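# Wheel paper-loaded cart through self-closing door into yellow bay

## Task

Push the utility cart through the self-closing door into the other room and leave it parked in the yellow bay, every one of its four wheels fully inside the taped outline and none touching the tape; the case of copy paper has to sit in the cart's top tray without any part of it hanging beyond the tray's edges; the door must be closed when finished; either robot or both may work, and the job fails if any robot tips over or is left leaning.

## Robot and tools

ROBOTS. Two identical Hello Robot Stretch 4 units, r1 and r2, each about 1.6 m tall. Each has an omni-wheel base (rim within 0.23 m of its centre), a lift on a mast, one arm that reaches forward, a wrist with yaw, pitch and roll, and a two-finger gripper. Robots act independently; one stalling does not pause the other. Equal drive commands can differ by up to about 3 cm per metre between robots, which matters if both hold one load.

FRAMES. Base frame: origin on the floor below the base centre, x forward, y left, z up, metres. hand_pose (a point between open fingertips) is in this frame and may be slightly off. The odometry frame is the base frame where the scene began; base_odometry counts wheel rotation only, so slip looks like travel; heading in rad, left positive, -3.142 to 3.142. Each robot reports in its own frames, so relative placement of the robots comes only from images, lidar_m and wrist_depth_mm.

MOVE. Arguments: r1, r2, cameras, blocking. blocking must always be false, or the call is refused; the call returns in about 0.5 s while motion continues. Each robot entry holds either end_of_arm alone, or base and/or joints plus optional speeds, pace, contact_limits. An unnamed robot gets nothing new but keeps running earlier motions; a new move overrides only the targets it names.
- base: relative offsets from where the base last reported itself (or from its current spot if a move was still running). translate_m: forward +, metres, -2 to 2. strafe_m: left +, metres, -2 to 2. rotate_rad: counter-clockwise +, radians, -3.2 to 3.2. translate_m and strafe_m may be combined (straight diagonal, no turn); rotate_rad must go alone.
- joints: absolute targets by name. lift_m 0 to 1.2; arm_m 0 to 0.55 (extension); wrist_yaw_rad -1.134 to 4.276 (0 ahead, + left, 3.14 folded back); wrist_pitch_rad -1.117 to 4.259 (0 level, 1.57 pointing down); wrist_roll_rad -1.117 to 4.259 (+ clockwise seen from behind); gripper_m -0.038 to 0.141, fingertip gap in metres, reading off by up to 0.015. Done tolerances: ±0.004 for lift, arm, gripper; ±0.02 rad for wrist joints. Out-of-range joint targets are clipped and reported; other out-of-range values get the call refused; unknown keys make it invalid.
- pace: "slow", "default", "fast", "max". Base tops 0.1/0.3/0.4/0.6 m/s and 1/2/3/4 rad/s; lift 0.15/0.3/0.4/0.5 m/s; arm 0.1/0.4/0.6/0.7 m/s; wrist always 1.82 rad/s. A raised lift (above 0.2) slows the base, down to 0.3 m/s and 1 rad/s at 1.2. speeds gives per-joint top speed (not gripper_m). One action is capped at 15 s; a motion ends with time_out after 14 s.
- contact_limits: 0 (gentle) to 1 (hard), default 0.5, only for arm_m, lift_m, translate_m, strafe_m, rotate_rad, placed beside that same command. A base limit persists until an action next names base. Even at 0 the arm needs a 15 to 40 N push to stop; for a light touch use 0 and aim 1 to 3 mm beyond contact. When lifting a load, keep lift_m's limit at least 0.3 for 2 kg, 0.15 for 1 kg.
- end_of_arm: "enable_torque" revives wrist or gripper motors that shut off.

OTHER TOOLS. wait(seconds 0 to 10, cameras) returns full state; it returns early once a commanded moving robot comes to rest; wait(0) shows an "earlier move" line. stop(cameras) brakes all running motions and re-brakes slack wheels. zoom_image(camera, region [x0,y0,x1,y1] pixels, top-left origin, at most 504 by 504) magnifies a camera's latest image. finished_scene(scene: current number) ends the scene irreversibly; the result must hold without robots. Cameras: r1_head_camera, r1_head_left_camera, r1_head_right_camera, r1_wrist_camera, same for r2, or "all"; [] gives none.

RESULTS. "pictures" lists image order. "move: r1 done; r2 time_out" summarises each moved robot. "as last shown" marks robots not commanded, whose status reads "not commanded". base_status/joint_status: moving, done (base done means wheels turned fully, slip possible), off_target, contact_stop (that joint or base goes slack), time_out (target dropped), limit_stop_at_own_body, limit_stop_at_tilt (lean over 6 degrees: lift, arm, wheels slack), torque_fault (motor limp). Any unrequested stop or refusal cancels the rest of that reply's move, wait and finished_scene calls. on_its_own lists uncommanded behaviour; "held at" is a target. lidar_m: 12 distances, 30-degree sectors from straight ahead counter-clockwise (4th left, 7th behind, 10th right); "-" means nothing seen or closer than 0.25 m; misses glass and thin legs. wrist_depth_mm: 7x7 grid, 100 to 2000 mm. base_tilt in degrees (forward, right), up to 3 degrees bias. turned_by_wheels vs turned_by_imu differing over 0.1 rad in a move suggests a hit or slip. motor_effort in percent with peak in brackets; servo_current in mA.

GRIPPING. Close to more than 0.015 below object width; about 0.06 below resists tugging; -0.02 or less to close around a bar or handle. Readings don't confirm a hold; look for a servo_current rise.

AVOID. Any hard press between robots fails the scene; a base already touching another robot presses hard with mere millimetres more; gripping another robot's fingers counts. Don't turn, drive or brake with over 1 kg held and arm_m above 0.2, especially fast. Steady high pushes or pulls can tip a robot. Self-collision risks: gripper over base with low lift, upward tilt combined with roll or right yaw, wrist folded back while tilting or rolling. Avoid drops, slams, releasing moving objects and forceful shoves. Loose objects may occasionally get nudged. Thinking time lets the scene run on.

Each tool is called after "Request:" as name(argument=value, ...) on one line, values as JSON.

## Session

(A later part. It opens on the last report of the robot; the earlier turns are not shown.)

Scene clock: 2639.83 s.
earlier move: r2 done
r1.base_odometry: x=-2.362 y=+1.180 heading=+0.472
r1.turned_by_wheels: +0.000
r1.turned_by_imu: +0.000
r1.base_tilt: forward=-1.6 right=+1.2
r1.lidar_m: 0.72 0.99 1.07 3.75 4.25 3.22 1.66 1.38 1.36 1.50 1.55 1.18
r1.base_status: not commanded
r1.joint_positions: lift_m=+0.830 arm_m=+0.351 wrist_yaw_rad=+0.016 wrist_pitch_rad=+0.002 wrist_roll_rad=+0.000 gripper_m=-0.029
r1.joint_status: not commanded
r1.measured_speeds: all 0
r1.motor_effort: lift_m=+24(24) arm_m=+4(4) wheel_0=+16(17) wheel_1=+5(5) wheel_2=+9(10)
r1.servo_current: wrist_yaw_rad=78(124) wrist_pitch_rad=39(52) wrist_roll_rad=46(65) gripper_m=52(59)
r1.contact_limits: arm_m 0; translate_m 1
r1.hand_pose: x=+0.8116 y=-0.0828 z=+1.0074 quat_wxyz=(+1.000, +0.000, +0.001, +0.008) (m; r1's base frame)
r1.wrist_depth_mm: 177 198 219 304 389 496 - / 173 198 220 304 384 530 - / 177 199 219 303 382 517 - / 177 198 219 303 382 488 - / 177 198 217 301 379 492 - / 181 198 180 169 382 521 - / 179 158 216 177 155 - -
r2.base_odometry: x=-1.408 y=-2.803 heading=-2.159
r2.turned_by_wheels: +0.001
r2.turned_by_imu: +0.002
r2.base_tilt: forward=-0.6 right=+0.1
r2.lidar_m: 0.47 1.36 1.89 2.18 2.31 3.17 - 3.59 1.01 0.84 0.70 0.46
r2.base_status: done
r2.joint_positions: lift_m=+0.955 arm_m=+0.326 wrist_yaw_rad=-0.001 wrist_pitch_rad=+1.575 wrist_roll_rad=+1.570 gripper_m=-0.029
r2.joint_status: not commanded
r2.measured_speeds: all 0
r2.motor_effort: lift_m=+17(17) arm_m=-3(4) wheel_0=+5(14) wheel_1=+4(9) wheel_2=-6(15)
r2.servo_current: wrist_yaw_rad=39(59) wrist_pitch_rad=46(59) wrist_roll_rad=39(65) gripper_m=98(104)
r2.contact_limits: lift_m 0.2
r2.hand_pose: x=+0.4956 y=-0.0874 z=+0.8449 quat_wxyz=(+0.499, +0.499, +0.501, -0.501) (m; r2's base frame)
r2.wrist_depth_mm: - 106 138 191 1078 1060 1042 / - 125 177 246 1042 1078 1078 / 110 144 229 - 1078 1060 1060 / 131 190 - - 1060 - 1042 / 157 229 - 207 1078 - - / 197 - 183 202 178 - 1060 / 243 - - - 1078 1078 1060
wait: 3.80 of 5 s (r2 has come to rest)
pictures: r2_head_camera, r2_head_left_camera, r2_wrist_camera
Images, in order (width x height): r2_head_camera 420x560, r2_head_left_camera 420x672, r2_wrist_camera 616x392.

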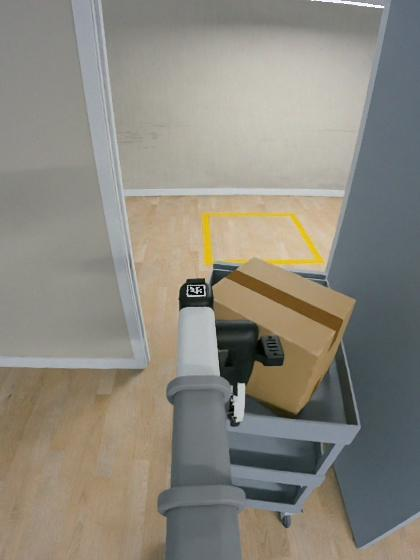

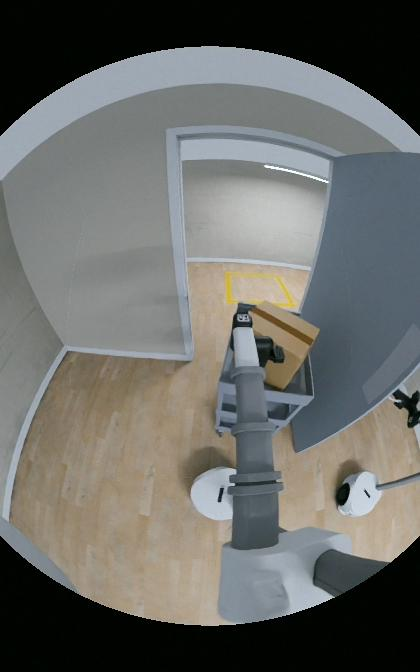

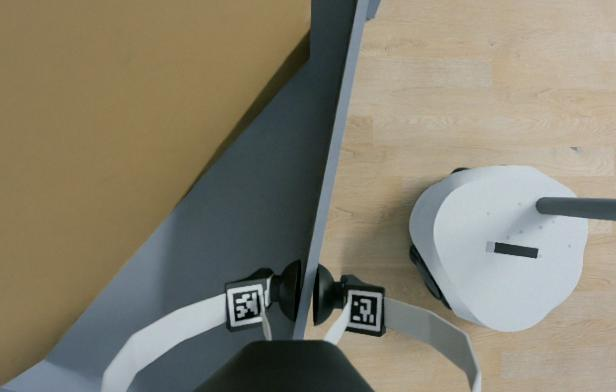

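Request:
move(blocking=false, cameras=[], r2={"joints":{"gripper_m":0.06}})

Request:
wait(seconds=2, cameras=[])

Request:
move(blocking=false, cameras=[], r2={"joints":{"lift_m":1.1}})

Request:
wait(seconds=3, cameras=[])

Request:
move(blocking=false, cameras=[], r2={"base":{"translate_m":-0.3,"strafe_m":-0.17},"joints":{"wrist_pitch_rad":0.0,"wrist_roll_rad":0.0,"gripper_m":0.141,"arm_m":0.05}})

Request:
wait(seconds=4, cameras=[])

Request:
move(blocking=false, cameras=[], r2={"joints":{"lift_m":0.645}})

Request:
wait(seconds=4, cameras=["r2_wrist_camera","r2_head_camera","r2_head_left_camera"])

Scene clock: 2652.57 s.
move: r2 moving
r1: as last shown
r1.lidar_m: 0.73 0.99 1.07 3.75 4.25 3.24 1.69 1.37 1.36 1.51 1.55 1.19
r1.servo_current: wrist_yaw_rad=91(104) wrist_pitch_rad=39(46) wrist_roll_rad=59(59) gripper_m=52(59)
r1.contact_limits: arm_m 0; translate_m 1
r1.wrist_depth_mm: 176 198 219 303 387 504 - / 173 198 220 303 384 525 - / 177 199 219 304 384 525 - / 177 198 219 301 384 496 - / 177 198 217 301 382 492 - / 180 197 181 169 382 521 - / 179 158 216 178 155 - -
r2.base_odometry: x=-1.408 y=-2.803 heading=-2.159
r2.turned_by_wheels: +0.000
r2.turned_by_imu: +0.000
r2.base_tilt: forward=-0.7 right=+0.1
r2.lidar_m: 0.47 1.36 1.92 2.20 2.28 3.11 - 3.59 0.99 0.83 0.70 0.46
r2.base_status: not commanded
r2.joint_positions: lift_m=+0.955 arm_m=+0.326 wrist_yaw_rad=-0.001 wrist_pitch_rad=+1.575 wrist_roll_rad=+1.570 gripper_m=-0.003
r2.joint_status: gripper_m moving
r2.measured_speeds: all 0
r2.motor_effort: lift_m=+17(17) arm_m=-4(4) wheel_0=+6(6) wheel_1=+4(4) wheel_2=-6(6)
r2.servo_current: wrist_yaw_rad=39(59) wrist_pitch_rad=46(52) wrist_roll_rad=46(65) gripper_m=91(91)
r2.contact_limits: lift_m 0.2
r2.hand_pose: x=+0.4956 y=-0.0874 z=+0.8449 quat_wxyz=(+0.499, +0.499, +0.501, -0.501) (m; r2's base frame)
r2.wrist_depth_mm: - 106 139 194 1060 1060 1060 / - 124 173 248 1060 1078 1060 / 111 143 223 - 1060 1060 1060 / 130 185 - - 1060 - 1078 / 159 228 - 209 1060 - - / 196 - 186 205 181 - 1078 / 241 136 - - - - 1078
pictures: none
No camera images: "cameras" was empty.

Scene clock: 2653.67 s.
earlier move: r2 done
r1.base_odometry: x=-2.362 y=+1.180 heading=+0.472
r1.turned_by_wheels: +0.000
r1.turned_by_imu: +0.000
r1.base_tilt: forward=-1.6 right=+1.2
r1.lidar_m: 0.72 0.98 1.06 3.75 4.26 3.22 1.66 1.34 1.35 1.51 1.57 1.19
r1.base_status: not commanded
r1.joint_positions: lift_m=+0.830 arm_m=+0.351 wrist_yaw_rad=+0.016 wrist_pitch_rad=+0.002 wrist_roll_rad=+0.000 gripper_m=-0.029
r1.joint_status: not commanded
r1.measured_speeds: all 0
r1.motor_effort: lift_m=+24(24) arm_m=+4(4) wheel_0=+17(17) wheel_1=+5(5) wheel_2=+9(10)
r1.servo_current: wrist_yaw_rad=91(111) wrist_pitch_rad=46(46) wrist_roll_rad=59(65) gripper_m=59(59)
r1.contact_limits: arm_m 0; translate_m 1
r1.hand_pose: x=+0.8116 y=-0.0828 z=+1.0074 quat_wxyz=(+1.000, +0.000, +0.001, +0.008) (m; r1's base frame)
r1.wrist_depth_mm: 177 198 219 304 389 504 - / 173 198 219 303 384 530 - / 177 199 219 303 379 525 - / 176 198 218 303 379 525 - / 177 198 219 303 384 492 - / 180 198 180 169 382 521 - / 179 158 217 177 155 - -
r2.base_odometry: x=-1.408 y=-2.803 heading=-2.160
r2.turned_by_wheels: +0.000
r2.turned_by_imu: +0.000
r2.base_tilt: forward=-0.7 right=+0.1
r2.lidar_m: 0.47 1.35 1.89 2.18 2.31 3.18 - 3.59 1.00 0.83 0.70 0.48
r2.base_status: not commanded
r2.joint_positions: lift_m=+0.955 arm_m=+0.326 wrist_yaw_rad=-0.001 wrist_pitch_rad=+1.573 wrist_roll_rad=+1.570 gripper_m=+0.060
r2.joint_status: all done
r2.measured_speeds: all 0
r2.motor_effort: lift_m=+17(17) arm_m=-3(4) wheel_0=+4(6) wheel_1=+4(4) wheel_2=-6(6)
r2.servo_current: wrist_yaw_rad=46(59) wrist_pitch_rad=46(52) wrist_roll_rad=39(65) gripper_m=52(111)
r2.contact_limits: lift_m 0.2
r2.hand_pose: x=+0.4961 y=-0.0874 z=+0.8449 quat_wxyz=(+0.500, +0.499, +0.501, -0.500) (m; r2's base frame)
r2.wrist_depth_mm: - - 136 187 1042 1042 1078 / - 120 171 238 1042 1060 1060 / - 141 229 - 1078 1060 1060 / 128 178 263 - 1060 - 1060 / 148 224 - - 1098 - - / 202 - 189 207 190 - 1060 / 236 123 - - - 1078 1078
wait: 1.10 of 2 s (r2 has come to rest)
pictures: none
No camera images: "cameras" was empty.

Scene clock: 2654.17 s.
move: r2 moving
r1: as last shown
r1.lidar_m: 0.72 0.99 1.06 3.73 4.24 3.22 1.67 1.37 1.36 1.49 1.56 1.19
r1.motor_effort: lift_m=+24(24) arm_m=+4(4) wheel_0=+16(17) wheel_1=+5(5) wheel_2=+9(10)
r1.servo_current: wrist_yaw_rad=91(104) wrist_pitch_rad=39(52) wrist_roll_rad=46(59) gripper_m=46(59)
r1.contact_limits: arm_m 0; translate_m 1
r1.wrist_depth_mm: 177 198 218 306 389 504 - / 173 198 219 304 387 530 - / 177 198 219 303 382 525 - / 177 198 218 303 382 521 - / 177 198 218 301 379 492 - / 180 196 179 169 382 521 - / 180 158 216 177 155 - -
r2.base_odometry: x=-1.408 y=-2.803 heading=-2.160
r2.turned_by_wheels: +0.000
r2.turned_by_imu: +0.000
r2.base_tilt: forward=-0.7 right=+0.0
r2.lidar_m: 0.46 1.35 1.89 2.19 2.31 3.11 - 3.62 1.02 0.81 0.70 0.49
r2.base_status: not commanded
r2.joint_positions: lift_m=+0.993 arm_m=+0.326 wrist_yaw_rad=-0.001 wrist_pitch_rad=+1.573 wrist_roll_rad=+1.570 gripper_m=+0.060
r2.joint_status: lift_m moving
r2.measured_speeds: translate_m=+0.000 strafe_m=+0.000 rotate_rad=+0.000 lift_m=+0.146 arm_m=+0.000 wrist_yaw_rad=+0.000 wrist_pitch_rad=+0.000 wrist_roll_rad=+0.000
r2.motor_effort: lift_m=+21(26) arm_m=-3(4) wheel_0=+4(5) wheel_1=+4(4) wheel_2=-6(6)
r2.servo_current: wrist_yaw_rad=46(59) wrist_pitch_rad=46(46) wrist_roll_rad=52(52) gripper_m=52(52)
r2.hand_pose: x=+0.4962 y=-0.0874 z=+0.8825 quat_wxyz=(+0.500, +0.499, +0.501, -0.500) (m; r2's base frame)
r2.wrist_depth_mm: - - 135 187 1078 1098 1078 / - 119 170 255 1078 1098 1118 / - 141 229 - 1098 1078 1098 / 127 178 282 - 1098 - 1078 / 148 228 - - 1098 - - / 206 286 189 239 190 - 1098 / 252 123 - - - 1098 1118
pictures: none
No camera images: "cameras" was empty.

Scene clock: 2655.33 s.
earlier move: r2 done
r1.base_odometry: x=-2.362 y=+1.180 heading=+0.472
r1.turned_by_wheels: +0.000
r1.turned_by_imu: +0.000
r1.base_tilt: forward=-1.6 right=+1.2
r1.lidar_m: 0.71 0.99 1.04 3.76 4.27 3.24 1.65 1.34 1.35 1.50 1.57 1.20
r1.base_status: not commanded
r1.joint_positions: lift_m=+0.830 arm_m=+0.351 wrist_yaw_rad=+0.016 wrist_pitch_rad=+0.002 wrist_roll_rad=+0.000 gripper_m=-0.029
r1.joint_status: not commanded
r1.measured_speeds: all 0
r1.motor_effort: lift_m=+24(24) arm_m=+4(4) wheel_0=+17(17) wheel_1=+5(5) wheel_2=+10(10)
r1.servo_current: wrist_yaw_rad=91(111) wrist_pitch_rad=46(52) wrist_roll_rad=59(65) gripper_m=59(59)
r1.contact_limits: arm_m 0; translate_m 1
r1.hand_pose: x=+0.8116 y=-0.0828 z=+1.0074 quat_wxyz=(+1.000, +0.000, +0.001, +0.008) (m; r1's base frame)
r1.wrist_depth_mm: 176 198 219 306 387 504 - / 173 198 218 304 384 525 - / 177 199 219 304 382 525 - / 177 198 218 303 382 492 - / 177 198 218 303 382 496 - / 180 196 180 169 382 521 - / 180 157 217 177 155 - -
r2.base_odometry: x=-1.408 y=-2.803 heading=-2.160
r2.turned_by_wheels: +0.000
r2.turned_by_imu: +0.000
r2.base_tilt: forward=-0.7 right=+0.1
r2.lidar_m: 0.46 1.34 1.88 2.18 2.29 3.13 - 3.59 1.01 0.82 0.69 0.49
r2.base_status: not commanded
r2.joint_positions: lift_m=+1.100 arm_m=+0.326 wrist_yaw_rad=-0.001 wrist_pitch_rad=+1.573 wrist_roll_rad=+1.570 gripper_m=+0.060
r2.joint_status: all done
r2.measured_speeds: all 0
r2.motor_effort: lift_m=+21(26) arm_m=-3(4) wheel_0=+4(5) wheel_1=+4(4) wheel_2=-6(6)
r2.servo_current: wrist_yaw_rad=46(59) wrist_pitch_rad=39(52) wrist_roll_rad=46(59) gripper_m=46(59)
r2.hand_pose: x=+0.4962 y=-0.0874 z=+0.9895 quat_wxyz=(+0.500, +0.499, +0.501, -0.500) (m; r2's base frame)
r2.wrist_depth_mm: 142 143 142 190 1205 1205 1160 / 142 143 170 289 1182 1182 1205 / 143 143 236 373 1229 1182 1160 / 143 178 309 1205 1205 - 1205 / 148 270 - 1229 1205 - 1205 / 200 324 189 1182 189 1182 1205 / 265 351 387 - - 1229 1205
wait: 1.17 of 3 s (r2 has come to rest)
pictures: none
No camera images: "cameras" was empty.

Scene clock: 2655.83 s.
move: r2 moving
r1: as last shown
r1.lidar_m: 0.72 0.97 1.01 3.74 4.28 3.21 1.68 1.36 1.33 1.50 1.56 1.19
r1.motor_effort: lift_m=+24(24) arm_m=+3(4) wheel_0=+17(17) wheel_1=+5(5) wheel_2=+9(10)
r1.servo_current: wrist_yaw_rad=85(98) wrist_pitch_rad=39(46) wrist_roll_rad=39(65) gripper_m=52(59)
r1.contact_limits: arm_m 0; translate_m 1
r1.wrist_depth_mm: 176 199 218 304 392 500 - / 173 198 219 304 384 530 - / 177 198 219 303 384 525 - / 177 198 219 303 379 496 - / 177 198 218 301 384 492 - / 181 197 180 169 382 525 - / 180 158 216 178 155 - -
r2.base_odometry: x=-1.406 y=-2.767 heading=-2.160
r2.turned_by_wheels: +0.000
r2.turned_by_imu: +0.000
r2.base_tilt: forward=-0.7 right=+0.0
r2.lidar_m: 0.48 1.38 1.90 2.20 2.32 3.17 - 3.58 1.00 0.81 0.68 0.50
r2.base_status: translate_m moving; strafe_m moving
r2.joint_positions: lift_m=+1.100 arm_m=+0.275 wrist_yaw_rad=-0.001 wrist_pitch_rad=+0.996 wrist_roll_rad=+0.981 gripper_m=+0.079
r2.joint_status: arm_m moving; wrist_pitch_rad moving; wrist_roll_rad moving; gripper_m moving
r2.measured_speeds: translate_m=-0.121 strafe_m=-0.069 rotate_rad=-0.004 lift_m=+0.000 arm_m=-0.195 wrist_yaw_rad=+0.000 wrist_pitch_rad=-1.772 wrist_roll_rad=-1.819
r2.motor_effort: lift_m=+21(21) arm_m=-7(11) wheel_0=-2(6) wheel_1=-10(12) wheel_2=+13(13)
r2.servo_current: wrist_yaw_rad=46(59) wrist_pitch_rad=150(150) wrist_roll_rad=117(117) gripper_m=98(98)
r2.hand_pose: x=+0.6031 y=-0.0875 z=+1.0359 quat_wxyz=(+0.775, +0.414, +0.421, -0.225) (m; r2's base frame)
r2.wrist_depth_mm: - 289 242 208 183 163 - / - 270 229 196 178 159 - / - 253 219 189 171 170 180 / - 242 209 194 220 266 - / 258 241 245 312 332 - 991 / - - 187 - 186 1025 976 / - 141 1397 - - 1025 946
pictures: none
No camera images: "cameras" was empty.

Scene clock: 2657.80 s.
earlier move: r2 done
r1.base_odometry: x=-2.362 y=+1.180 heading=+0.472
r1.turned_by_wheels: +0.000
r1.turned_by_imu: +0.000
r1.base_tilt: forward=-1.6 right=+1.3
r1.lidar_m: 0.73 0.83 0.79 3.75 4.26 3.21 1.68 1.35 1.36 1.51 1.57 1.18
r1.base_status: not commanded
r1.joint_positions: lift_m=+0.830 arm_m=+0.351 wrist_yaw_rad=+0.016 wrist_pitch_rad=+0.002 wrist_roll_rad=+0.000 gripper_m=-0.029
r1.joint_status: not commanded
r1.measured_speeds: all 0
r1.motor_effort: lift_m=+24(24) arm_m=+4(4) wheel_0=+16(17) wheel_1=+4(5) wheel_2=+9(10)
r1.servo_current: wrist_yaw_rad=85(111) wrist_pitch_rad=46(52) wrist_roll_rad=46(72) gripper_m=46(59)
r1.contact_limits: arm_m 0; translate_m 1
r1.hand_pose: x=+0.8116 y=-0.0828 z=+1.0074 quat_wxyz=(+1.000, +0.000, +0.001, +0.008) (m; r1's base frame)
r1.wrist_depth_mm: 176 198 219 304 384 500 - / 173 198 220 303 384 530 - / 177 198 219 304 382 530 - / 177 198 219 304 384 521 - / 177 198 219 301 384 492 - / 180 198 179 169 382 525 - / 179 158 216 178 156 - -
r2.base_odometry: x=-1.383 y=-2.459 heading=-2.160
r2.turned_by_wheels: +0.000
r2.turned_by_imu: +0.000
r2.base_tilt: forward=-0.7 right=+0.0
r2.lidar_m: 0.74 0.88 2.33 2.34 2.48 3.35 - 3.35 2.47 0.80 0.77 0.73
r2.base_status: done
r2.joint_positions: lift_m=+1.100 arm_m=+0.050 wrist_yaw_rad=-0.001 wrist_pitch_rad=+0.008 wrist_roll_rad=+0.002 gripper_m=+0.141
r2.joint_status: all done
r2.measured_speeds: all 0
r2.motor_effort: lift_m=+20(21) arm_m=-7(11) wheel_0=-4(7) wheel_1=-3(12) wheel_2=+2(14)
r2.servo_current: wrist_yaw_rad=39(65) wrist_pitch_rad=59(241) wrist_roll_rad=46(117) gripper_m=52(124)
r2.hand_pose: x=+0.5094 y=-0.0876 z=+1.2758 quat_wxyz=(+1.000, +0.001, +0.004, +0.000) (m; r2's base frame)
r2.wrist_depth_mm: - - - - - - - / - 1366 - - - - - / - 1336 - - - - - / - - - - - - - / - - - - - - - / - 191 634 741 1255 185 - / - 1336 691 - - - -
wait: 1.97 of 4 s (r2 has come to rest)
pictures: none
No camera images: "cameras" was empty.

Scene clock: 2658.30 s.
move: r2 moving
r1: as last shown
r1.base_tilt: forward=-1.6 right=+1.2
r1.lidar_m: 0.73 0.84 0.81 3.73 4.25 3.20 1.67 1.37 1.36 1.52 1.54 1.18
r1.motor_effort: lift_m=+24(24) arm_m=+4(4) wheel_0=+17(17) wheel_1=+5(5) wheel_2=+9(10)
r1.servo_current: wrist_yaw_rad=91(104) wrist_pitch_rad=39(46) wrist_roll_rad=33(52) gripper_m=59(59)
r1.contact_limits: arm_m 0; translate_m 1
r1.wrist_depth_mm: 176 198 218 304 387 504 - / 173 199 220 304 384 530 - / 177 198 218 304 382 525 - / 177 198 218 303 382 496 - / 177 198 219 303 382 492 - / 180 198 180 169 382 521 - / 179 158 216 178 155 - -
r2.base_odometry: x=-1.383 y=-2.459 heading=-2.160
r2.turned_by_wheels: +0.000
r2.turned_by_imu: +0.000
r2.base_tilt: forward=-0.7 right=+0.1
r2.lidar_m: 0.73 0.87 2.30 2.36 2.48 3.38 - 3.37 2.47 0.77 0.74 0.73
r2.base_status: not commanded
r2.joint_positions: lift_m=+1.062 arm_m=+0.050 wrist_yaw_rad=-0.001 wrist_pitch_rad=+0.008 wrist_roll_rad=+0.002 gripper_m=+0.141
r2.joint_status: lift_m moving
r2.measured_speeds: translate_m=+0.000 strafe_m=+0.000 rotate_rad=+0.000 lift_m=-0.146 arm_m=+0.000 wrist_yaw_rad=+0.000 wrist_pitch_rad=+0.000 wrist_roll_rad=+0.000
r2.motor_effort: lift_m=+12(18) arm_m=-6(7) wheel_0=-4(4) wheel_1=-3(3) wheel_2=+2(2)
r2.servo_current: wrist_yaw_rad=46(52) wrist_pitch_rad=52(59) wrist_roll_rad=52(52) gripper_m=52(52)
r2.hand_pose: x=+0.5094 y=-0.0876 z=+1.2384 quat_wxyz=(+1.000, +0.001, +0.004, +0.000) (m; r2's base frame)
r2.wrist_depth_mm: - - - - - - - / - 1336 - - - - - / - 1308 - - - - - / - - - - - - - / - - - - - - - / - 192 634 647 647 185 - / - 1366 699 - - - -
pictures: none
No camera images: "cameras" was empty.

Scene clock: 2660.60 s.
earlier move: r2 done
r1.base_odometry: x=-2.362 y=+1.180 heading=+0.472
r1.turned_by_wheels: +0.000
r1.turned_by_imu: +0.000
r1.base_tilt: forward=-1.6 right=+1.2
r1.lidar_m: 0.72 0.85 0.80 3.77 4.26 3.20 1.66 1.36 1.33 1.52 1.56 1.19
r1.base_status: not commanded
r1.joint_positions: lift_m=+0.830 arm_m=+0.351 wrist_yaw_rad=+0.016 wrist_pitch_rad=+0.002 wrist_roll_rad=+0.000 gripper_m=-0.029
r1.joint_status: not commanded
r1.measured_speeds: all 0
r1.on_its_own: wrist_yaw_rad is at rest, and its servo_current (111 mA) is outside its rest range (0 to 104 mA)
r1.motor_effort: lift_m=+24(24) arm_m=+4(4) wheel_0=+16(17) wheel_1=+5(5) wheel_2=+9(10)
r1.servo_current: wrist_yaw_rad=111(111) wrist_pitch_rad=39(52) wrist_roll_rad=46(65) gripper_m=52(59)
r1.contact_limits: arm_m 0; translate_m 1
r1.hand_pose: x=+0.8116 y=-0.0828 z=+1.0074 quat_wxyz=(+1.000, +0.000, +0.001, +0.008) (m; r1's base frame)
r1.wrist_depth_mm: 177 198 219 303 387 500 - / 173 198 220 303 384 530 - / 177 198 219 303 387 530 - / 177 199 219 304 387 521 - / 177 198 219 303 379 488 - / 180 197 180 169 382 521 - / 179 157 216 178 156 - -
r2.base_odometry: x=-1.383 y=-2.459 heading=-2.160
r2.turned_by_wheels: +0.000
r2.turned_by_imu: +0.000
r2.base_tilt: forward=-0.6 right=+0.1
r2.lidar_m: 0.73 0.86 2.30 2.38 2.50 3.38 - 3.34 2.46 0.81 0.78 0.72
r2.base_status: not commanded
r2.joint_positions: lift_m=+0.645 arm_m=+0.050 wrist_yaw_rad=-0.001 wrist_pitch_rad=+0.008 wrist_roll_rad=+0.002 gripper_m=+0.141
r2.joint_status: all done
r2.measured_speeds: all 0
r2.motor_effort: lift_m=+14(18) arm_m=-7(7) wheel_0=-4(4) wheel_1=-3(3) wheel_2=+2(3)
r2.servo_current: wrist_yaw_rad=46(59) wrist_pitch_rad=52(59) wrist_roll_rad=39(65) gripper_m=46(59)
r2.hand_pose: x=+0.5094 y=-0.0876 z=+0.8213 quat_wxyz=(+1.000, +0.001, +0.004, +0.000) (m; r2's base frame)
r2.wrist_depth_mm: - - - - - - - / - 1308 627 521 1205 - - / - 1336 634 521 1229 - - / - - 627 525 1255 - - / - - - - 1255 - - / - 191 904 166 191 185 - / - - 778 - - - -
wait: 2.30 of 4 s (r2 has come to rest)
pictures: r2_head_camera, r2_head_left_camera, r2_wrist_camera
Images, in order (width x height): r2_head_camera 420x560, r2_head_left_camera 420x672, r2_wrist_camera 616x392.

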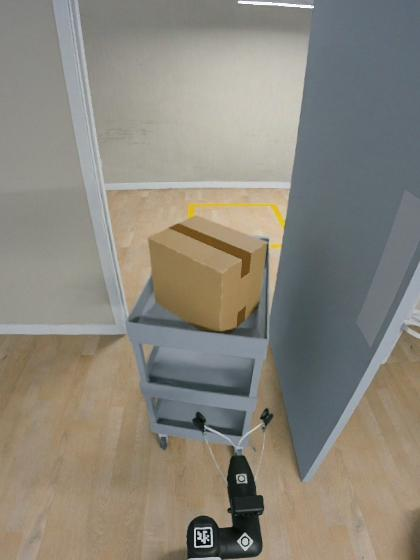

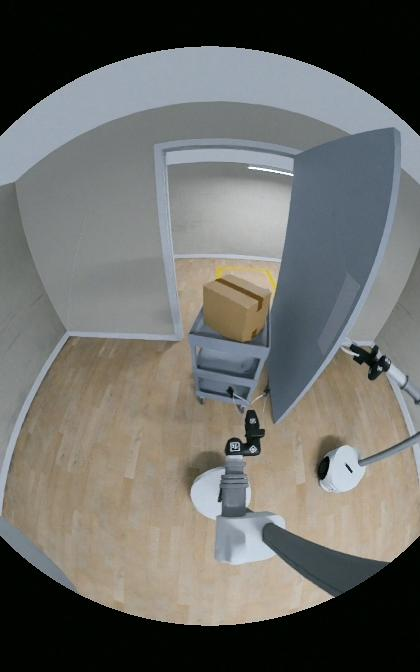

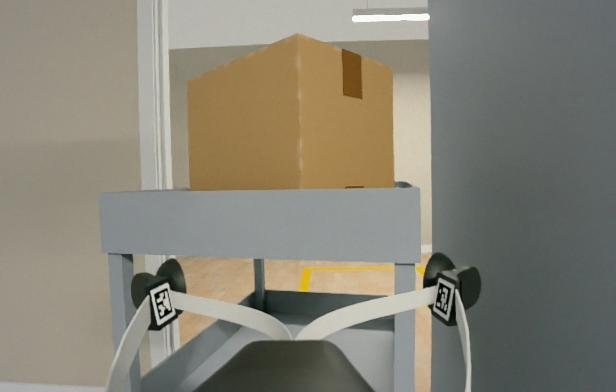

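Request:
move(blocking=false, cameras=[], r2={"base":{"translate_m":0.2}})

Request:
wait(seconds=4, cameras=[])

Request:
move(blocking=false, cameras=[], r2={"joints":{"arm_m":0.35},"pace":"slow","contact_limits":{"arm_m":0.7}})

Request:
wait(seconds=6, cameras=["r2_wrist_camera","r2_head_camera","r2_head_left_camera"])

Scene clock: 2669.77 s.
move: r2 moving
r1.base_odometry: x=-2.362 y=+1.180 heading=+0.472
r1.turned_by_wheels: +0.000
r1.turned_by_imu: +0.000
r1.base_tilt: forward=-1.6 right=+1.2
r1.lidar_m: 0.74 0.79 0.79 3.77 4.26 3.22 1.67 1.35 1.36 1.52 1.53 1.19
r1.base_status: not commanded
r1.joint_positions: lift_m=+0.830 arm_m=+0.351 wrist_yaw_rad=+0.016 wrist_pitch_rad=+0.002 wrist_roll_rad=+0.000 gripper_m=-0.029
r1.joint_status: not commanded
r1.measured_speeds: all 0
r1.motor_effort: lift_m=+24(24) arm_m=+4(4) wheel_0=+17(17) wheel_1=+5(5) wheel_2=+9(10)
r1.servo_current: wrist_yaw_rad=91(104) wrist_pitch_rad=39(46) wrist_roll_rad=59(65) gripper_m=52(59)
r1.contact_limits: arm_m 0; translate_m 1
r1.hand_pose: x=+0.8116 y=-0.0828 z=+1.0074 quat_wxyz=(+1.000, +0.000, +0.001, +0.008) (m; r1's base frame)
r1.wrist_depth_mm: 176 198 218 304 387 500 - / 174 198 219 303 387 521 - / 177 198 219 303 379 530 - / 177 198 219 301 382 530 - / 177 198 219 301 382 496 - / 181 197 180 169 382 517 - / 180 158 216 177 155 - -
r2.base_odometry: x=-1.401 y=-2.485 heading=-2.160
r2.turned_by_wheels: +0.000
r2.turned_by_imu: +0.001
r2.base_tilt: forward=-0.7 right=+0.0
r2.lidar_m: 0.70 0.81 2.27 2.38 2.47 3.39 - 3.37 2.45 0.80 0.75 0.72
r2.base_status: translate_m moving
r2.joint_positions: lift_m=+0.645 arm_m=+0.050 wrist_yaw_rad=-0.001 wrist_pitch_rad=+0.008 wrist_roll_rad=+0.002 gripper_m=+0.141
r2.joint_status: not commanded
r2.measured_speeds: translate_m=+0.121 strafe_m=-0.001 rotate_rad=-0.004 lift_m=+0.000 arm_m=+0.000 wrist_yaw_rad=+0.000 wrist_pitch_rad=+0.000 wrist_roll_rad=+0.000
r2.motor_effort: lift_m=+14(14) arm_m=-7(7) wheel_0=+3(9) wheel_1=+7(8) wheel_2=-13(13)
r2.servo_current: wrist_yaw_rad=46(52) wrist_pitch_rad=46(52) wrist_roll_rad=52(52) gripper_m=52(59)
r2.hand_pose: x=+0.5094 y=-0.0876 z=+0.8213 quat_wxyz=(+1.000, +0.001, +0.004, +0.000) (m; r2's base frame)
r2.wrist_depth_mm: - - - - - - - / - 1308 585 492 627 - - / - 1308 591 504 627 - - / - - 603 500 603 - - / - - - - - - - / - 189 891 166 199 184 - / - - 778 - - - -
pictures: none
No camera images: "cameras" was empty.

Scene clock: 2671.33 s.
earlier move: r2 done
r1.base_odometry: x=-2.362 y=+1.180 heading=+0.472
r1.turned_by_wheels: +0.000
r1.turned_by_imu: +0.000
r1.base_tilt: forward=-1.6 right=+1.3
r1.lidar_m: 0.73 0.79 0.82 3.76 4.26 3.23 1.66 1.36 1.35 1.50 1.54 1.21
r1.base_status: not commanded
r1.joint_positions: lift_m=+0.830 arm_m=+0.351 wrist_yaw_rad=+0.016 wrist_pitch_rad=+0.002 wrist_roll_rad=+0.000 gripper_m=-0.029
r1.joint_status: not commanded
r1.measured_speeds: all 0
r1.motor_effort: lift_m=+24(24) arm_m=+3(4) wheel_0=+17(17) wheel_1=+4(5) wheel_2=+9(10)
r1.servo_current: wrist_yaw_rad=98(117) wrist_pitch_rad=46(52) wrist_roll_rad=65(72) gripper_m=52(59)
r1.contact_limits: arm_m 0; translate_m 1
r1.hand_pose: x=+0.8116 y=-0.0828 z=+1.0074 quat_wxyz=(+1.000, +0.000, +0.001, +0.008) (m; r1's base frame)
r1.wrist_depth_mm: 177 198 219 303 389 500 - / 173 199 219 303 387 530 - / 177 198 219 304 384 525 - / 177 198 217 304 384 488 - / 177 198 218 303 379 492 - / 180 197 180 169 382 525 - / 179 158 217 177 155 - -
r2.base_odometry: x=-1.494 y=-2.625 heading=-2.160
r2.turned_by_wheels: +0.000
r2.turned_by_imu: +0.000
r2.base_tilt: forward=-0.7 right=+0.1
r2.lidar_m: 0.54 0.61 2.02 2.36 2.49 3.39 - 3.36 0.85 0.71 0.59 0.54
r2.base_status: done
r2.joint_positions: lift_m=+0.645 arm_m=+0.050 wrist_yaw_rad=-0.001 wrist_pitch_rad=+0.008 wrist_roll_rad=+0.002 gripper_m=+0.141
r2.joint_status: not commanded
r2.measured_speeds: all 0
r2.motor_effort: lift_m=+14(14) arm_m=-7(7) wheel_0=+3(9) wheel_1=+2(9) wheel_2=-4(14)
r2.servo_current: wrist_yaw_rad=39(52) wrist_pitch_rad=52(59) wrist_roll_rad=52(65) gripper_m=46(59)
r2.hand_pose: x=+0.5094 y=-0.0876 z=+0.8213 quat_wxyz=(+1.000, +0.001, +0.004, +0.000) (m; r2's base frame)
r2.wrist_depth_mm: - 1118 362 307 399 - - / - 504 366 314 399 - - / - 480 370 314 404 - - / - 488 377 319 404 - - / - - - - - - - / 355 191 196 157 188 204 - / 351 - 1708 - - - -
wait: 1.57 of 4 s (r2 has come to rest)
pictures: none
No camera images: "cameras" was empty.

Scene clock: 2671.83 s.
move: r2 moving
r1: as last shown
r1.lidar_m: 0.74 0.80 0.83 3.78 4.25 3.20 1.66 1.35 1.35 1.53 1.56 1.23
r1.motor_effort: lift_m=+24(24) arm_m=+4(4) wheel_0=+17(17) wheel_1=+5(5) wheel_2=+9(10)
r1.servo_current: wrist_yaw_rad=91(104) wrist_pitch_rad=39(46) wrist_roll_rad=59(65) gripper_m=52(59)
r1.contact_limits: arm_m 0; translate_m 1
r1.wrist_depth_mm: 177 198 218 306 387 500 - / 173 198 220 304 382 530 - / 177 198 220 304 382 525 - / 177 198 218 301 384 492 - / 177 198 219 303 382 488 - / 180 197 180 169 382 521 - / 180 157 216 178 155 - -
r2.base_odometry: x=-1.494 y=-2.625 heading=-2.160
r2.turned_by_wheels: +0.000
r2.turned_by_imu: +0.000
r2.base_tilt: forward=-0.6 right=+0.0
r2.lidar_m: 0.54 0.60 2.02 2.37 2.46 3.38 - 3.36 0.88 0.68 0.62 0.54
r2.base_status: not commanded
r2.joint_positions: lift_m=+0.645 arm_m=+0.062 wrist_yaw_rad=-0.001 wrist_pitch_rad=+0.007 wrist_roll_rad=+0.002 gripper_m=+0.141
r2.joint_status: arm_m moving
r2.measured_speeds: translate_m=+0.000 strafe_m=+0.000 rotate_rad=+0.000 lift_m=+0.000 arm_m=+0.049 wrist_yaw_rad=+0.000 wrist_pitch_rad=-0.002 wrist_roll_rad=-0.001
r2.motor_effort: lift_m=+14(14) arm_m=+11(13) wheel_0=+3(4) wheel_1=+2(3) wheel_2=-4(5)
r2.servo_current: wrist_yaw_rad=52(59) wrist_pitch_rad=46(52) wrist_roll_rad=52(59) gripper_m=52(59)
r2.contact_limits: arm_m 0.7
r2.hand_pose: x=+0.5216 y=-0.0876 z=+0.8214 quat_wxyz=(+1.000, +0.001, +0.004, +0.000) (m; r2's base frame)
r2.wrist_depth_mm: - 445 349 303 399 - - / - 449 353 303 404 - - / - 480 355 306 382 - - / - 488 359 306 402 - - / - - - - - 228 - / - 192 196 157 186 191 - / - 1182 768 - - 242 -
pictures: none
No camera images: "cameras" was empty.

Scene clock: 2675.60 s.
earlier move: r2 done
r1.base_odometry: x=-2.362 y=+1.180 heading=+0.472
r1.turned_by_wheels: +0.000
r1.turned_by_imu: +0.000
r1.base_tilt: forward=-1.6 right=+1.2
r1.lidar_m: 0.72 0.82 0.84 3.72 4.25 3.22 1.66 1.37 1.34 1.54 1.54 1.20
r1.base_status: not commanded
r1.joint_positions: lift_m=+0.830 arm_m=+0.351 wrist_yaw_rad=+0.016 wrist_pitch_rad=+0.002 wrist_roll_rad=+0.000 gripper_m=-0.029
r1.joint_status: not commanded
r1.measured_speeds: all 0
r1.motor_effort: lift_m=+24(24) arm_m=+4(4) wheel_0=+17(18) wheel_1=+4(5) wheel_2=+10(10)
r1.servo_current: wrist_yaw_rad=85(111) wrist_pitch_rad=39(52) wrist_roll_rad=33(65) gripper_m=59(65)
r1.contact_limits: arm_m 0; translate_m 1
r1.hand_pose: x=+0.8116 y=-0.0828 z=+1.0074 quat_wxyz=(+1.000, +0.000, +0.001, +0.008) (m; r1's base frame)
r1.wrist_depth_mm: 177 198 218 303 389 500 - / 173 198 219 304 384 525 - / 177 198 219 303 384 525 - / 176 198 219 303 384 496 - / 177 198 219 301 382 492 - / 172 198 180 169 379 525 - / 179 157 216 177 155 - -
r2.base_odometry: x=-1.494 y=-2.625 heading=-2.160
r2.turned_by_wheels: +0.000
r2.turned_by_imu: +0.001
r2.base_tilt: forward=-0.7 right=+0.0
r2.lidar_m: 0.81 1.49 2.01 2.37 2.49 3.38 - 3.36 0.85 0.70 0.58 0.69
r2.base_status: not commanded
r2.joint_positions: lift_m=+0.645 arm_m=+0.350 wrist_yaw_rad=-0.001 wrist_pitch_rad=+0.007 wrist_roll_rad=+0.002 gripper_m=+0.141
r2.joint_status: all done
r2.measured_speeds: all 0
r2.motor_effort: lift_m=+14(14) arm_m=+8(14) wheel_0=+3(4) wheel_1=+2(3) wheel_2=-4(5)
r2.servo_current: wrist_yaw_rad=39(59) wrist_pitch_rad=46(59) wrist_roll_rad=52(65) gripper_m=46(59)
r2.contact_limits: arm_m 0.7
r2.hand_pose: x=+0.8090 y=-0.0877 z=+0.8216 quat_wxyz=(+1.000, +0.001, +0.003, +0.000) (m; r2's base frame)
r2.wrist_depth_mm: 842 - 404 306 353 778 - / 842 - 410 307 353 788 - / 842 - 413 309 355 866 - / - - 418 310 355 - - / - - - - - - - / 359 322 216 157 182 187 - / 366 1756 1708 - - - -
wait: 3.77 of 6 s (r2 has come to rest)
pictures: r2_head_camera, r2_head_left_camera, r2_wrist_camera
Images, in order (width x height): r2_head_camera 420x560, r2_head_left_camera 420x672, r2_wrist_camera 616x392.

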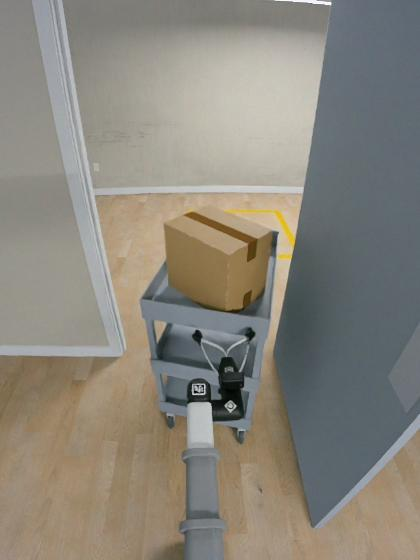

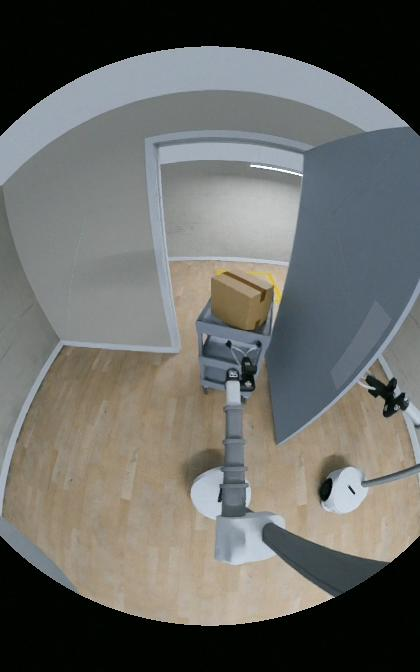

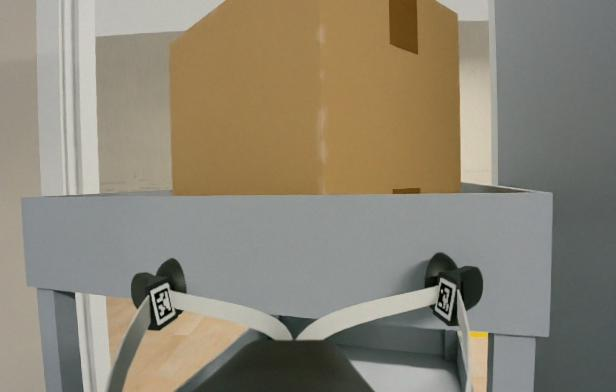

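Request:
move(blocking=false, cameras=["r2_head_camera","r2_wrist_camera","r2_head_left_camera"])

Scene clock: 2698.17 s.
r1.base_odometry: x=-2.362 y=+1.180 heading=+0.472
r1.turned_by_wheels: +0.000
r1.turned_by_imu: +0.000
r1.base_tilt: forward=-1.6 right=+1.3
r1.lidar_m: 0.72 0.81 0.82 3.75 4.25 3.20 1.64 1.37 1.35 1.52 1.53 1.20
r1.base_status: not commanded
r1.joint_positions: lift_m=+0.830 arm_m=+0.351 wrist_yaw_rad=+0.016 wrist_pitch_rad=+0.002 wrist_roll_rad=+0.000 gripper_m=-0.029
r1.joint_status: not commanded
r1.measured_speeds: all 0
r1.motor_effort: lift_m=+24(24) arm_m=+4(4) wheel_0=+17(18) wheel_1=+5(5) wheel_2=+9(10)
r1.servo_current: wrist_yaw_rad=85(111) wrist_pitch_rad=33(52) wrist_roll_rad=46(65) gripper_m=52(65)
r1.contact_limits: arm_m 0; translate_m 1
r1.hand_pose: x=+0.8116 y=-0.0828 z=+1.0074 quat_wxyz=(+1.000, +0.000, +0.001, +0.008) (m; r1's base frame)
r1.wrist_depth_mm: 176 198 218 303 389 500 - / 173 198 219 304 384 525 - / 177 198 220 304 384 521 - / 177 198 218 301 384 525 - / 177 198 218 303 382 492 - / 173 198 180 169 384 521 - / 179 158 217 177 154 - -
r2.base_odometry: x=-1.494 y=-2.625 heading=-2.160
r2.turned_by_wheels: +0.000
r2.turned_by_imu: +0.000
r2.base_tilt: forward=-0.7 right=+0.1
r2.lidar_m: 0.83 1.47 2.01 2.36 2.49 3.41 - 3.38 0.85 0.71 0.62 0.67
r2.base_status: not commanded
r2.joint_positions: lift_m=+0.645 arm_m=+0.350 wrist_yaw_rad=-0.001 wrist_pitch_rad=+0.007 wrist_roll_rad=+0.002 gripper_m=+0.141
r2.joint_status: all done
r2.measured_speeds: all 0
r2.motor_effort: lift_m=+14(14) arm_m=+8(14) wheel_0=+3(4) wheel_1=+3(3) wheel_2=-5(5)
r2.servo_current: wrist_yaw_rad=33(59) wrist_pitch_rad=46(59) wrist_roll_rad=39(65) gripper_m=52(59)
r2.contact_limits: arm_m 0.7
r2.hand_pose: x=+0.8090 y=-0.0877 z=+0.8216 quat_wxyz=(+1.000, +0.001, +0.003, +0.000) (m; r2's base frame)
r2.wrist_depth_mm: 842 - 404 307 353 768 - / 842 - 410 309 353 788 - / 842 - 415 309 355 854 - / - - 418 309 357 - - / - - - - - - - / 359 322 216 157 182 186 - / 368 1756 1708 - - - -
pictures: r2_head_camera, r2_head_left_camera, r2_wrist_camera
Images, in order (width x height): r2_head_camera 420x560, r2_head_left_camera 420x672, r2_wrist_camera 616x392.

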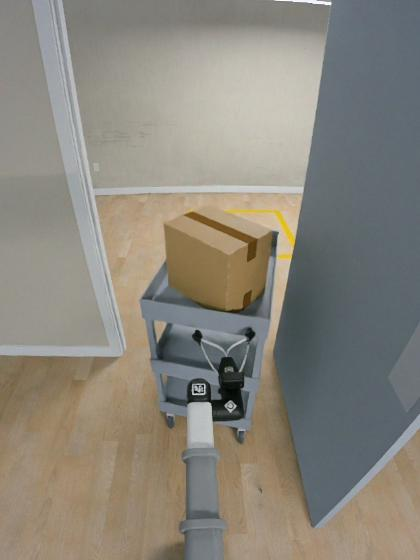

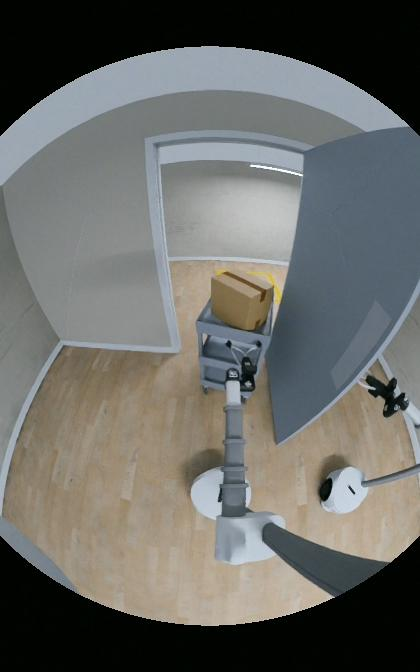

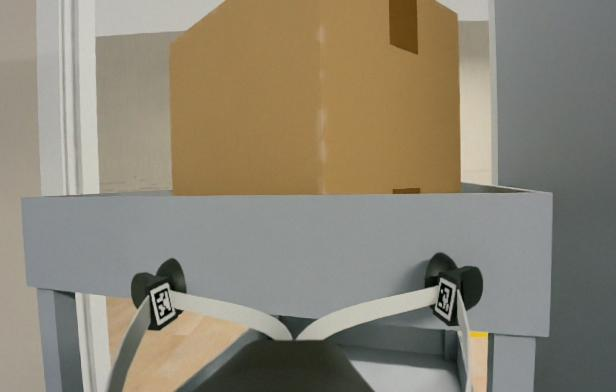

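Request:
move(blocking=false, cameras=[], r2={"joints":{"arm_m":0.31}})

Request:
wait(seconds=2, cameras=[])

Request:
move(blocking=false, cameras=[], r2={"base":{"strafe_m":-0.09},"pace":"slow"})

Request:
wait(seconds=3, cameras=[])

Request:
move(blocking=false, cameras=["r2_wrist_camera"], r2={"joints":{"arm_m":0.45},"pace":"slow","contact_limits":{"arm_m":0.7}})

Request:
wait(seconds=3, cameras=["r2_head_camera","r2_wrist_camera"])

Scene clock: 2719.03 s.
move: r2 moving
r1: as last shown
r1.base_tilt: forward=-1.6 right=+1.2
r1.lidar_m: 0.73 0.81 0.83 3.75 4.23 3.21 1.67 1.36 1.35 1.53 1.55 1.20
r1.motor_effort: lift_m=+24(24) arm_m=+3(4) wheel_0=+17(17) wheel_1=+5(5) wheel_2=+9(10)
r1.servo_current: wrist_yaw_rad=85(104) wrist_pitch_rad=39(52) wrist_roll_rad=52(59) gripper_m=52(59)
r1.contact_limits: arm_m 0; translate_m 1
r1.wrist_depth_mm: 177 198 220 304 389 500 - / 174 198 220 303 387 530 - / 176 198 219 304 384 525 - / 177 197 219 303 382 525 - / 177 198 218 304 384 492 - / 172 196 179 169 384 525 - / 180 157 216 177 155 - -
r2.base_odometry: x=-1.494 y=-2.625 heading=-2.160
r2.turned_by_wheels: +0.000
r2.turned_by_imu: +0.000
r2.base_tilt: forward=-0.7 right=+0.1
r2.lidar_m: 0.80 1.50 2.02 2.35 2.47 3.37 - 3.41 0.86 0.69 0.61 0.67
r2.base_status: not commanded
r2.joint_positions: lift_m=+0.645 arm_m=+0.314 wrist_yaw_rad=-0.001 wrist_pitch_rad=+0.007 wrist_roll_rad=+0.002 gripper_m=+0.141
r2.joint_status: arm_m moving
r2.measured_speeds: translate_m=+0.000 strafe_m=+0.000 rotate_rad=+0.000 lift_m=+0.000 arm_m=-0.059 wrist_yaw_rad=+0.000 wrist_pitch_rad=+0.000 wrist_roll_rad=+0.000
r2.motor_effort: lift_m=+14(14) arm_m=-9(10) wheel_0=+3(4) wheel_1=+2(3) wheel_2=-5(5)
r2.servo_current: wrist_yaw_rad=46(59) wrist_pitch_rad=46(59) wrist_roll_rad=39(65) gripper_m=46(59)
r2.hand_pose: x=+0.7728 y=-0.0877 z=+0.8216 quat_wxyz=(+1.000, +0.001, +0.003, +0.000) (m; r2's base frame)
r2.wrist_depth_mm: - - 480 342 392 - - / 891 - 459 343 394 - - / 891 - 462 342 394 - - / - - 469 345 397 504 - / - - - - - - - / 394 413 216 160 187 204 - / - 1708 1756 - - - -
pictures: none
No camera images: "cameras" was empty.

Scene clock: 2719.43 s.
earlier move: r2 done
r1.base_odometry: x=-2.362 y=+1.180 heading=+0.472
r1.turned_by_wheels: +0.000
r1.turned_by_imu: +0.000
r1.base_tilt: forward=-1.6 right=+1.2
r1.lidar_m: 0.73 0.79 0.81 3.74 4.24 3.22 1.66 1.37 1.34 1.52 1.54 1.21
r1.base_status: not commanded
r1.joint_positions: lift_m=+0.830 arm_m=+0.351 wrist_yaw_rad=+0.016 wrist_pitch_rad=+0.002 wrist_roll_rad=+0.000 gripper_m=-0.029
r1.joint_status: not commanded
r1.measured_speeds: all 0
r1.on_its_own: wrist_yaw_rad is at rest, and its servo_current (117 mA) is outside its rest range (0 to 104 mA)
r1.motor_effort: lift_m=+24(24) arm_m=+4(4) wheel_0=+17(17) wheel_1=+4(5) wheel_2=+10(10)
r1.servo_current: wrist_yaw_rad=117(117) wrist_pitch_rad=39(52) wrist_roll_rad=46(59) gripper_m=46(59)
r1.contact_limits: arm_m 0; translate_m 1
r1.hand_pose: x=+0.8116 y=-0.0828 z=+1.0074 quat_wxyz=(+1.000, +0.000, +0.001, +0.008) (m; r1's base frame)
r1.wrist_depth_mm: 176 198 220 303 389 500 - / 173 198 219 304 384 525 - / 176 198 219 304 384 521 - / 177 198 218 303 384 492 - / 177 198 217 301 382 496 - / 180 197 180 169 379 521 - / 179 157 216 178 156 - -
r2.base_odometry: x=-1.494 y=-2.625 heading=-2.160
r2.turned_by_wheels: +0.000
r2.turned_by_imu: +0.000
r2.base_tilt: forward=-0.7 right=+0.1
r2.lidar_m: 0.82 1.47 2.01 2.38 2.49 3.38 - 3.37 0.87 0.70 0.59 0.64
r2.base_status: not commanded
r2.joint_positions: lift_m=+0.645 arm_m=+0.310 wrist_yaw_rad=-0.001 wrist_pitch_rad=+0.007 wrist_roll_rad=+0.002 gripper_m=+0.141
r2.joint_status: all done
r2.measured_speeds: all 0
r2.motor_effort: lift_m=+14(14) arm_m=-7(13) wheel_0=+3(4) wheel_1=+3(3) wheel_2=-4(5)
r2.servo_current: wrist_yaw_rad=39(59) wrist_pitch_rad=46(59) wrist_roll_rad=52(65) gripper_m=46(59)
r2.hand_pose: x=+0.7694 y=-0.0877 z=+0.8216 quat_wxyz=(+1.000, +0.001, +0.003, +0.000) (m; r2's base frame)
r2.wrist_depth_mm: - - 488 347 397 - - / 891 - 462 351 402 960 - / 891 - 473 349 404 - - / - - 477 351 404 477 - / - - - - - 259 - / 402 218 217 160 187 203 - / - 1756 1756 - - - -
wait: 0.40 of 2 s (r2 has come to rest)
pictures: none
No camera images: "cameras" was empty.

Scene clock: 2719.93 s.
move: r2 moving
r1.base_odometry: x=-2.362 y=+1.180 heading=+0.472
r1.turned_by_wheels: +0.000
r1.turned_by_imu: +0.000
r1.base_tilt: forward=-1.6 right=+1.2
r1.lidar_m: 0.72 0.78 0.79 3.73 4.27 3.22 1.65 1.37 1.35 1.52 1.55 1.21
r1.base_status: not commanded
r1.joint_positions: lift_m=+0.830 arm_m=+0.351 wrist_yaw_rad=+0.016 wrist_pitch_rad=+0.002 wrist_roll_rad=+0.000 gripper_m=-0.029
r1.joint_status: not commanded
r1.measured_speeds: all 0
r1.motor_effort: lift_m=+24(24) arm_m=+4(4) wheel_0=+17(17) wheel_1=+4(5) wheel_2=+10(10)
r1.servo_current: wrist_yaw_rad=98(111) wrist_pitch_rad=46(46) wrist_roll_rad=52(65) gripper_m=59(59)
r1.contact_limits: arm_m 0; translate_m 1
r1.hand_pose: x=+0.8116 y=-0.0828 z=+1.0074 quat_wxyz=(+1.000, +0.000, +0.001, +0.008) (m; r1's base frame)
r1.wrist_depth_mm: 177 198 219 304 387 500 - / 173 200 219 304 382 525 - / 177 198 218 304 382 525 - / 177 198 219 301 384 525 - / 177 197 219 303 384 492 - / 181 197 180 169 379 525 - / 179 158 217 177 156 - -
r2.base_odometry: x=-1.506 y=-2.617 heading=-2.160
r2.turned_by_wheels: +0.000
r2.turned_by_imu: +0.000
r2.base_tilt: forward=-0.7 right=+0.0
r2.lidar_m: 0.81 1.46 2.03 2.39 2.49 3.39 - 3.35 0.84 0.71 0.57 0.64
r2.base_status: strafe_m moving
r2.joint_positions: lift_m=+0.645 arm_m=+0.310 wrist_yaw_rad=-0.001 wrist_pitch_rad=+0.007 wrist_roll_rad=+0.002 gripper_m=+0.141
r2.joint_status: not commanded
r2.measured_speeds: translate_m=-0.001 strafe_m=-0.055 rotate_rad=+0.003 lift_m=+0.000 arm_m=+0.000 wrist_yaw_rad=+0.000 wrist_pitch_rad=+0.000 wrist_roll_rad=+0.000
r2.motor_effort: lift_m=+14(14) arm_m=-7(7) wheel_0=+7(10) wheel_1=-8(8) wheel_2=-1(3)
r2.servo_current: wrist_yaw_rad=39(52) wrist_pitch_rad=46(52) wrist_roll_rad=52(65) gripper_m=52(59)
r2.hand_pose: x=+0.7694 y=-0.0877 z=+0.8216 quat_wxyz=(+1.000, +0.001, +0.003, +0.000) (m; r2's base frame)
r2.wrist_depth_mm: - - 469 347 413 - - / - - 445 349 415 - - / 891 - 455 349 415 - - / - - 455 351 418 - - / - - - - - 260 - / 404 991 217 160 187 187 - / - 1708 1808 - - - -
pictures: none
No camera images: "cameras" was empty.

Scene clock: 2721.47 s.
earlier move: r2 done
r1.base_odometry: x=-2.362 y=+1.180 heading=+0.472
r1.turned_by_wheels: +0.000
r1.turned_by_imu: +0.000
r1.base_tilt: forward=-1.6 right=+1.2
r1.lidar_m: 0.72 0.72 0.75 3.75 4.25 3.26 1.67 1.35 1.37 1.54 1.55 1.17
r1.base_status: not commanded
r1.joint_positions: lift_m=+0.830 arm_m=+0.351 wrist_yaw_rad=+0.016 wrist_pitch_rad=+0.002 wrist_roll_rad=+0.000 gripper_m=-0.029
r1.joint_status: not commanded
r1.measured_speeds: all 0
r1.motor_effort: lift_m=+24(24) arm_m=+3(4) wheel_0=+16(17) wheel_1=+5(5) wheel_2=+10(10)
r1.servo_current: wrist_yaw_rad=98(111) wrist_pitch_rad=33(52) wrist_roll_rad=52(65) gripper_m=52(59)
r1.contact_limits: arm_m 0; translate_m 1
r1.hand_pose: x=+0.8116 y=-0.0828 z=+1.0074 quat_wxyz=(+1.000, +0.000, +0.001, +0.008) (m; r1's base frame)
r1.wrist_depth_mm: 177 198 218 304 387 500 - / 173 198 218 303 382 525 - / 177 198 218 304 384 525 - / 177 198 218 301 382 521 - / 177 198 219 301 384 496 - / 180 196 179 169 382 525 - / 180 157 216 177 155 - -
r2.base_odometry: x=-1.569 y=-2.575 heading=-2.160
r2.turned_by_wheels: +0.000
r2.turned_by_imu: +0.000
r2.base_tilt: forward=-0.7 right=+0.1
r2.lidar_m: 0.82 0.94 2.02 2.45 2.54 3.52 - 3.26 0.76 0.63 0.55 0.52
r2.base_status: done
r2.joint_positions: lift_m=+0.645 arm_m=+0.310 wrist_yaw_rad=-0.001 wrist_pitch_rad=+0.007 wrist_roll_rad=+0.002 gripper_m=+0.141
r2.joint_status: not commanded
r2.measured_speeds: all 0
r2.motor_effort: lift_m=+14(14) arm_m=-7(7) wheel_0=+4(13) wheel_1=-5(8) wheel_2=+0(3)
r2.servo_current: wrist_yaw_rad=46(59) wrist_pitch_rad=52(59) wrist_roll_rad=52(65) gripper_m=52(59)
r2.hand_pose: x=+0.7694 y=-0.0877 z=+0.8216 quat_wxyz=(+1.000, +0.001, +0.003, +0.000) (m; r2's base frame)
r2.wrist_depth_mm: 976 - 347 397 - - - / 976 535 351 397 - - - / 960 539 355 402 - - - / 866 549 357 399 473 - - / - - - - 462 809 - / 878 - 196 157 198 187 - / 424 1756 788 - 1756 - -
wait: 1.53 of 3 s (r2 has come to rest)
pictures: none
No camera images: "cameras" was empty.

Scene clock: 2721.97 s.
move: r2 moving
r1: as last shown
r1.lidar_m: 0.73 0.73 0.72 3.74 4.26 3.18 1.66 1.35 1.35 1.52 1.53 1.16
r1.motor_effort: lift_m=+24(24) arm_m=+4(4) wheel_0=+17(17) wheel_1=+4(5) wheel_2=+10(10)
r1.servo_current: wrist_yaw_rad=78(104) wrist_pitch_rad=46(46) wrist_roll_rad=39(72) gripper_m=52(59)
r1.contact_limits: arm_m 0; translate_m 1
r1.wrist_depth_mm: 176 198 218 306 387 500 - / 173 198 219 303 387 530 - / 177 198 219 303 384 530 - / 177 198 219 300 384 525 - / 177 198 219 301 382 492 - / 180 197 179 178 382 525 - / 179 157 217 177 155 - -
r2.base_odometry: x=-1.569 y=-2.575 heading=-2.160
r2.turned_by_wheels: +0.000
r2.turned_by_imu: +0.000
r2.base_tilt: forward=-0.7 right=+0.0
r2.lidar_m: 0.81 0.94 2.01 2.44 2.57 3.52 - 3.26 0.76 0.61 0.55 0.53
r2.base_status: not commanded
r2.joint_positions: lift_m=+0.645 arm_m=+0.322 wrist_yaw_rad=-0.001 wrist_pitch_rad=+0.007 wrist_roll_rad=+0.002 gripper_m=+0.141
r2.joint_status: arm_m moving
r2.measured_speeds: translate_m=+0.000 strafe_m=+0.000 rotate_rad=+0.000 lift_m=+0.000 arm_m=+0.049 wrist_yaw_rad=+0.000 wrist_pitch_rad=+0.000 wrist_roll_rad=+0.000
r2.motor_effort: lift_m=+14(14) arm_m=+11(14) wheel_0=+4(5) wheel_1=-5(5) wheel_2=+0(0)
r2.servo_current: wrist_yaw_rad=39(59) wrist_pitch_rad=46(52) wrist_roll_rad=52(52) gripper_m=39(59)
r2.contact_limits: arm_m 0.7
r2.hand_pose: x=+0.7817 y=-0.0877 z=+0.8216 quat_wxyz=(+1.000, +0.001, +0.003, +0.000) (m; r2's base frame)
r2.wrist_depth_mm: 960 - 336 387 - - - / 960 508 338 387 - - - / 976 517 342 389 - - - / 866 539 345 392 477 - - / - - - - - 798 - / 866 - 196 157 196 186 - / 878 1863 778 - - - -
pictures: r2_wrist_camera
Images, in order (width x height): r2_wrist_camera 616x392.

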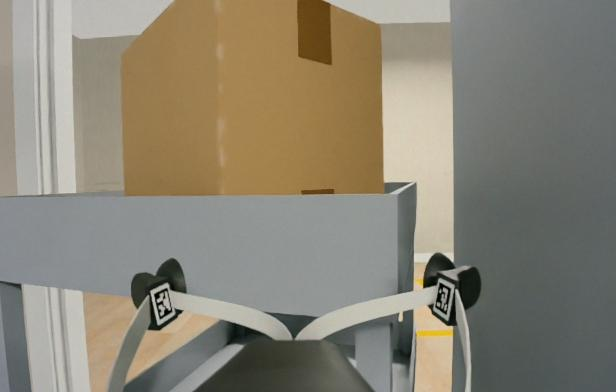

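Scene clock: 2724.13 s.
earlier move: r2 done
r1.base_odometry: x=-2.362 y=+1.180 heading=+0.472
r1.turned_by_wheels: +0.000
r1.turned_by_imu: +0.000
r1.base_tilt: forward=-1.6 right=+1.2
r1.lidar_m: 0.72 0.73 0.73 3.74 4.26 3.22 1.67 1.35 1.35 1.50 1.57 1.20
r1.base_status: not commanded
r1.joint_positions: lift_m=+0.830 arm_m=+0.351 wrist_yaw_rad=+0.016 wrist_pitch_rad=+0.002 wrist_roll_rad=+0.000 gripper_m=-0.029
r1.joint_status: not commanded
r1.measured_speeds: all 0
r1.motor_effort: lift_m=+24(24) arm_m=+4(4) wheel_0=+17(17) wheel_1=+5(5) wheel_2=+9(10)
r1.servo_current: wrist_yaw_rad=85(111) wrist_pitch_rad=46(59) wrist_roll_rad=52(72) gripper_m=59(65)
r1.contact_limits: arm_m 0; translate_m 1
r1.hand_pose: x=+0.8116 y=-0.0828 z=+1.0074 quat_wxyz=(+1.000, +0.000, +0.001, +0.008) (m; r1's base frame)
r1.wrist_depth_mm: 176 198 218 304 384 504 - / 173 198 220 303 384 530 - / 177 198 220 303 384 521 - / 177 198 218 303 382 496 - / 177 198 219 301 379 496 - / 180 197 180 169 384 521 - / 179 158 216 177 155 - -
r2.base_odometry: x=-1.569 y=-2.575 heading=-2.160
r2.turned_by_wheels: +0.000
r2.turned_by_imu: +0.000
r2.base_tilt: forward=-0.7 right=+0.1
r2.lidar_m: 0.90 1.07 2.04 2.46 2.57 3.54 - 3.24 0.72 0.63 0.55 0.53
r2.base_status: not commanded
r2.joint_positions: lift_m=+0.645 arm_m=+0.450 wrist_yaw_rad=-0.001 wrist_pitch_rad=+0.007 wrist_roll_rad=+0.002 gripper_m=+0.141
r2.joint_status: all done
r2.measured_speeds: all 0
r2.motor_effort: lift_m=+14(14) arm_m=+7(14) wheel_0=+4(5) wheel_1=-3(5) wheel_2=-4(4)
r2.servo_current: wrist_yaw_rad=33(65) wrist_pitch_rad=46(52) wrist_roll_rad=39(65) gripper_m=46(59)
r2.contact_limits: arm_m 0.7
r2.hand_pose: x=+0.9090 y=-0.0877 z=+0.8216 quat_wxyz=(+1.000, +0.001, +0.003, +0.000) (m; r2's base frame)
r2.wrist_depth_mm: - 418 289 334 407 - - / - 421 291 338 410 - - / - 430 296 340 413 - - / 809 442 298 342 413 - - / - - - - - 683 - / 854 204 191 157 187 189 - / 1576 1756 788 - - 1708 -
wait: 2.17 of 3 s (r2 has come to rest)
pictures: r2_head_camera, r2_wrist_camera
Images, in order (width x height): r2_head_camera 420x560, r2_wrist_camera 616x392.

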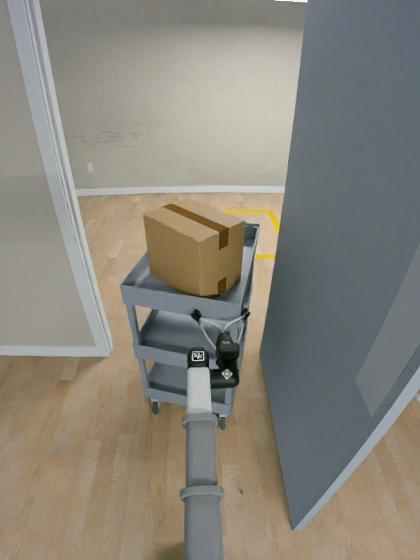

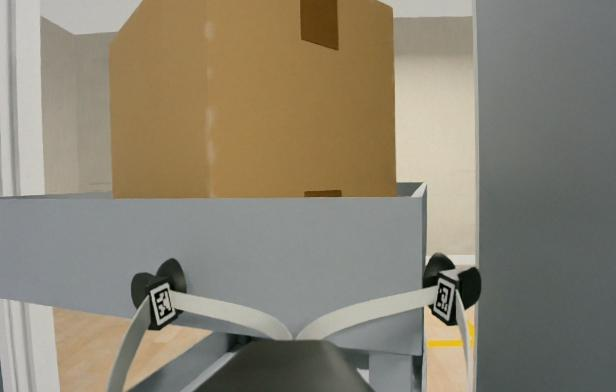

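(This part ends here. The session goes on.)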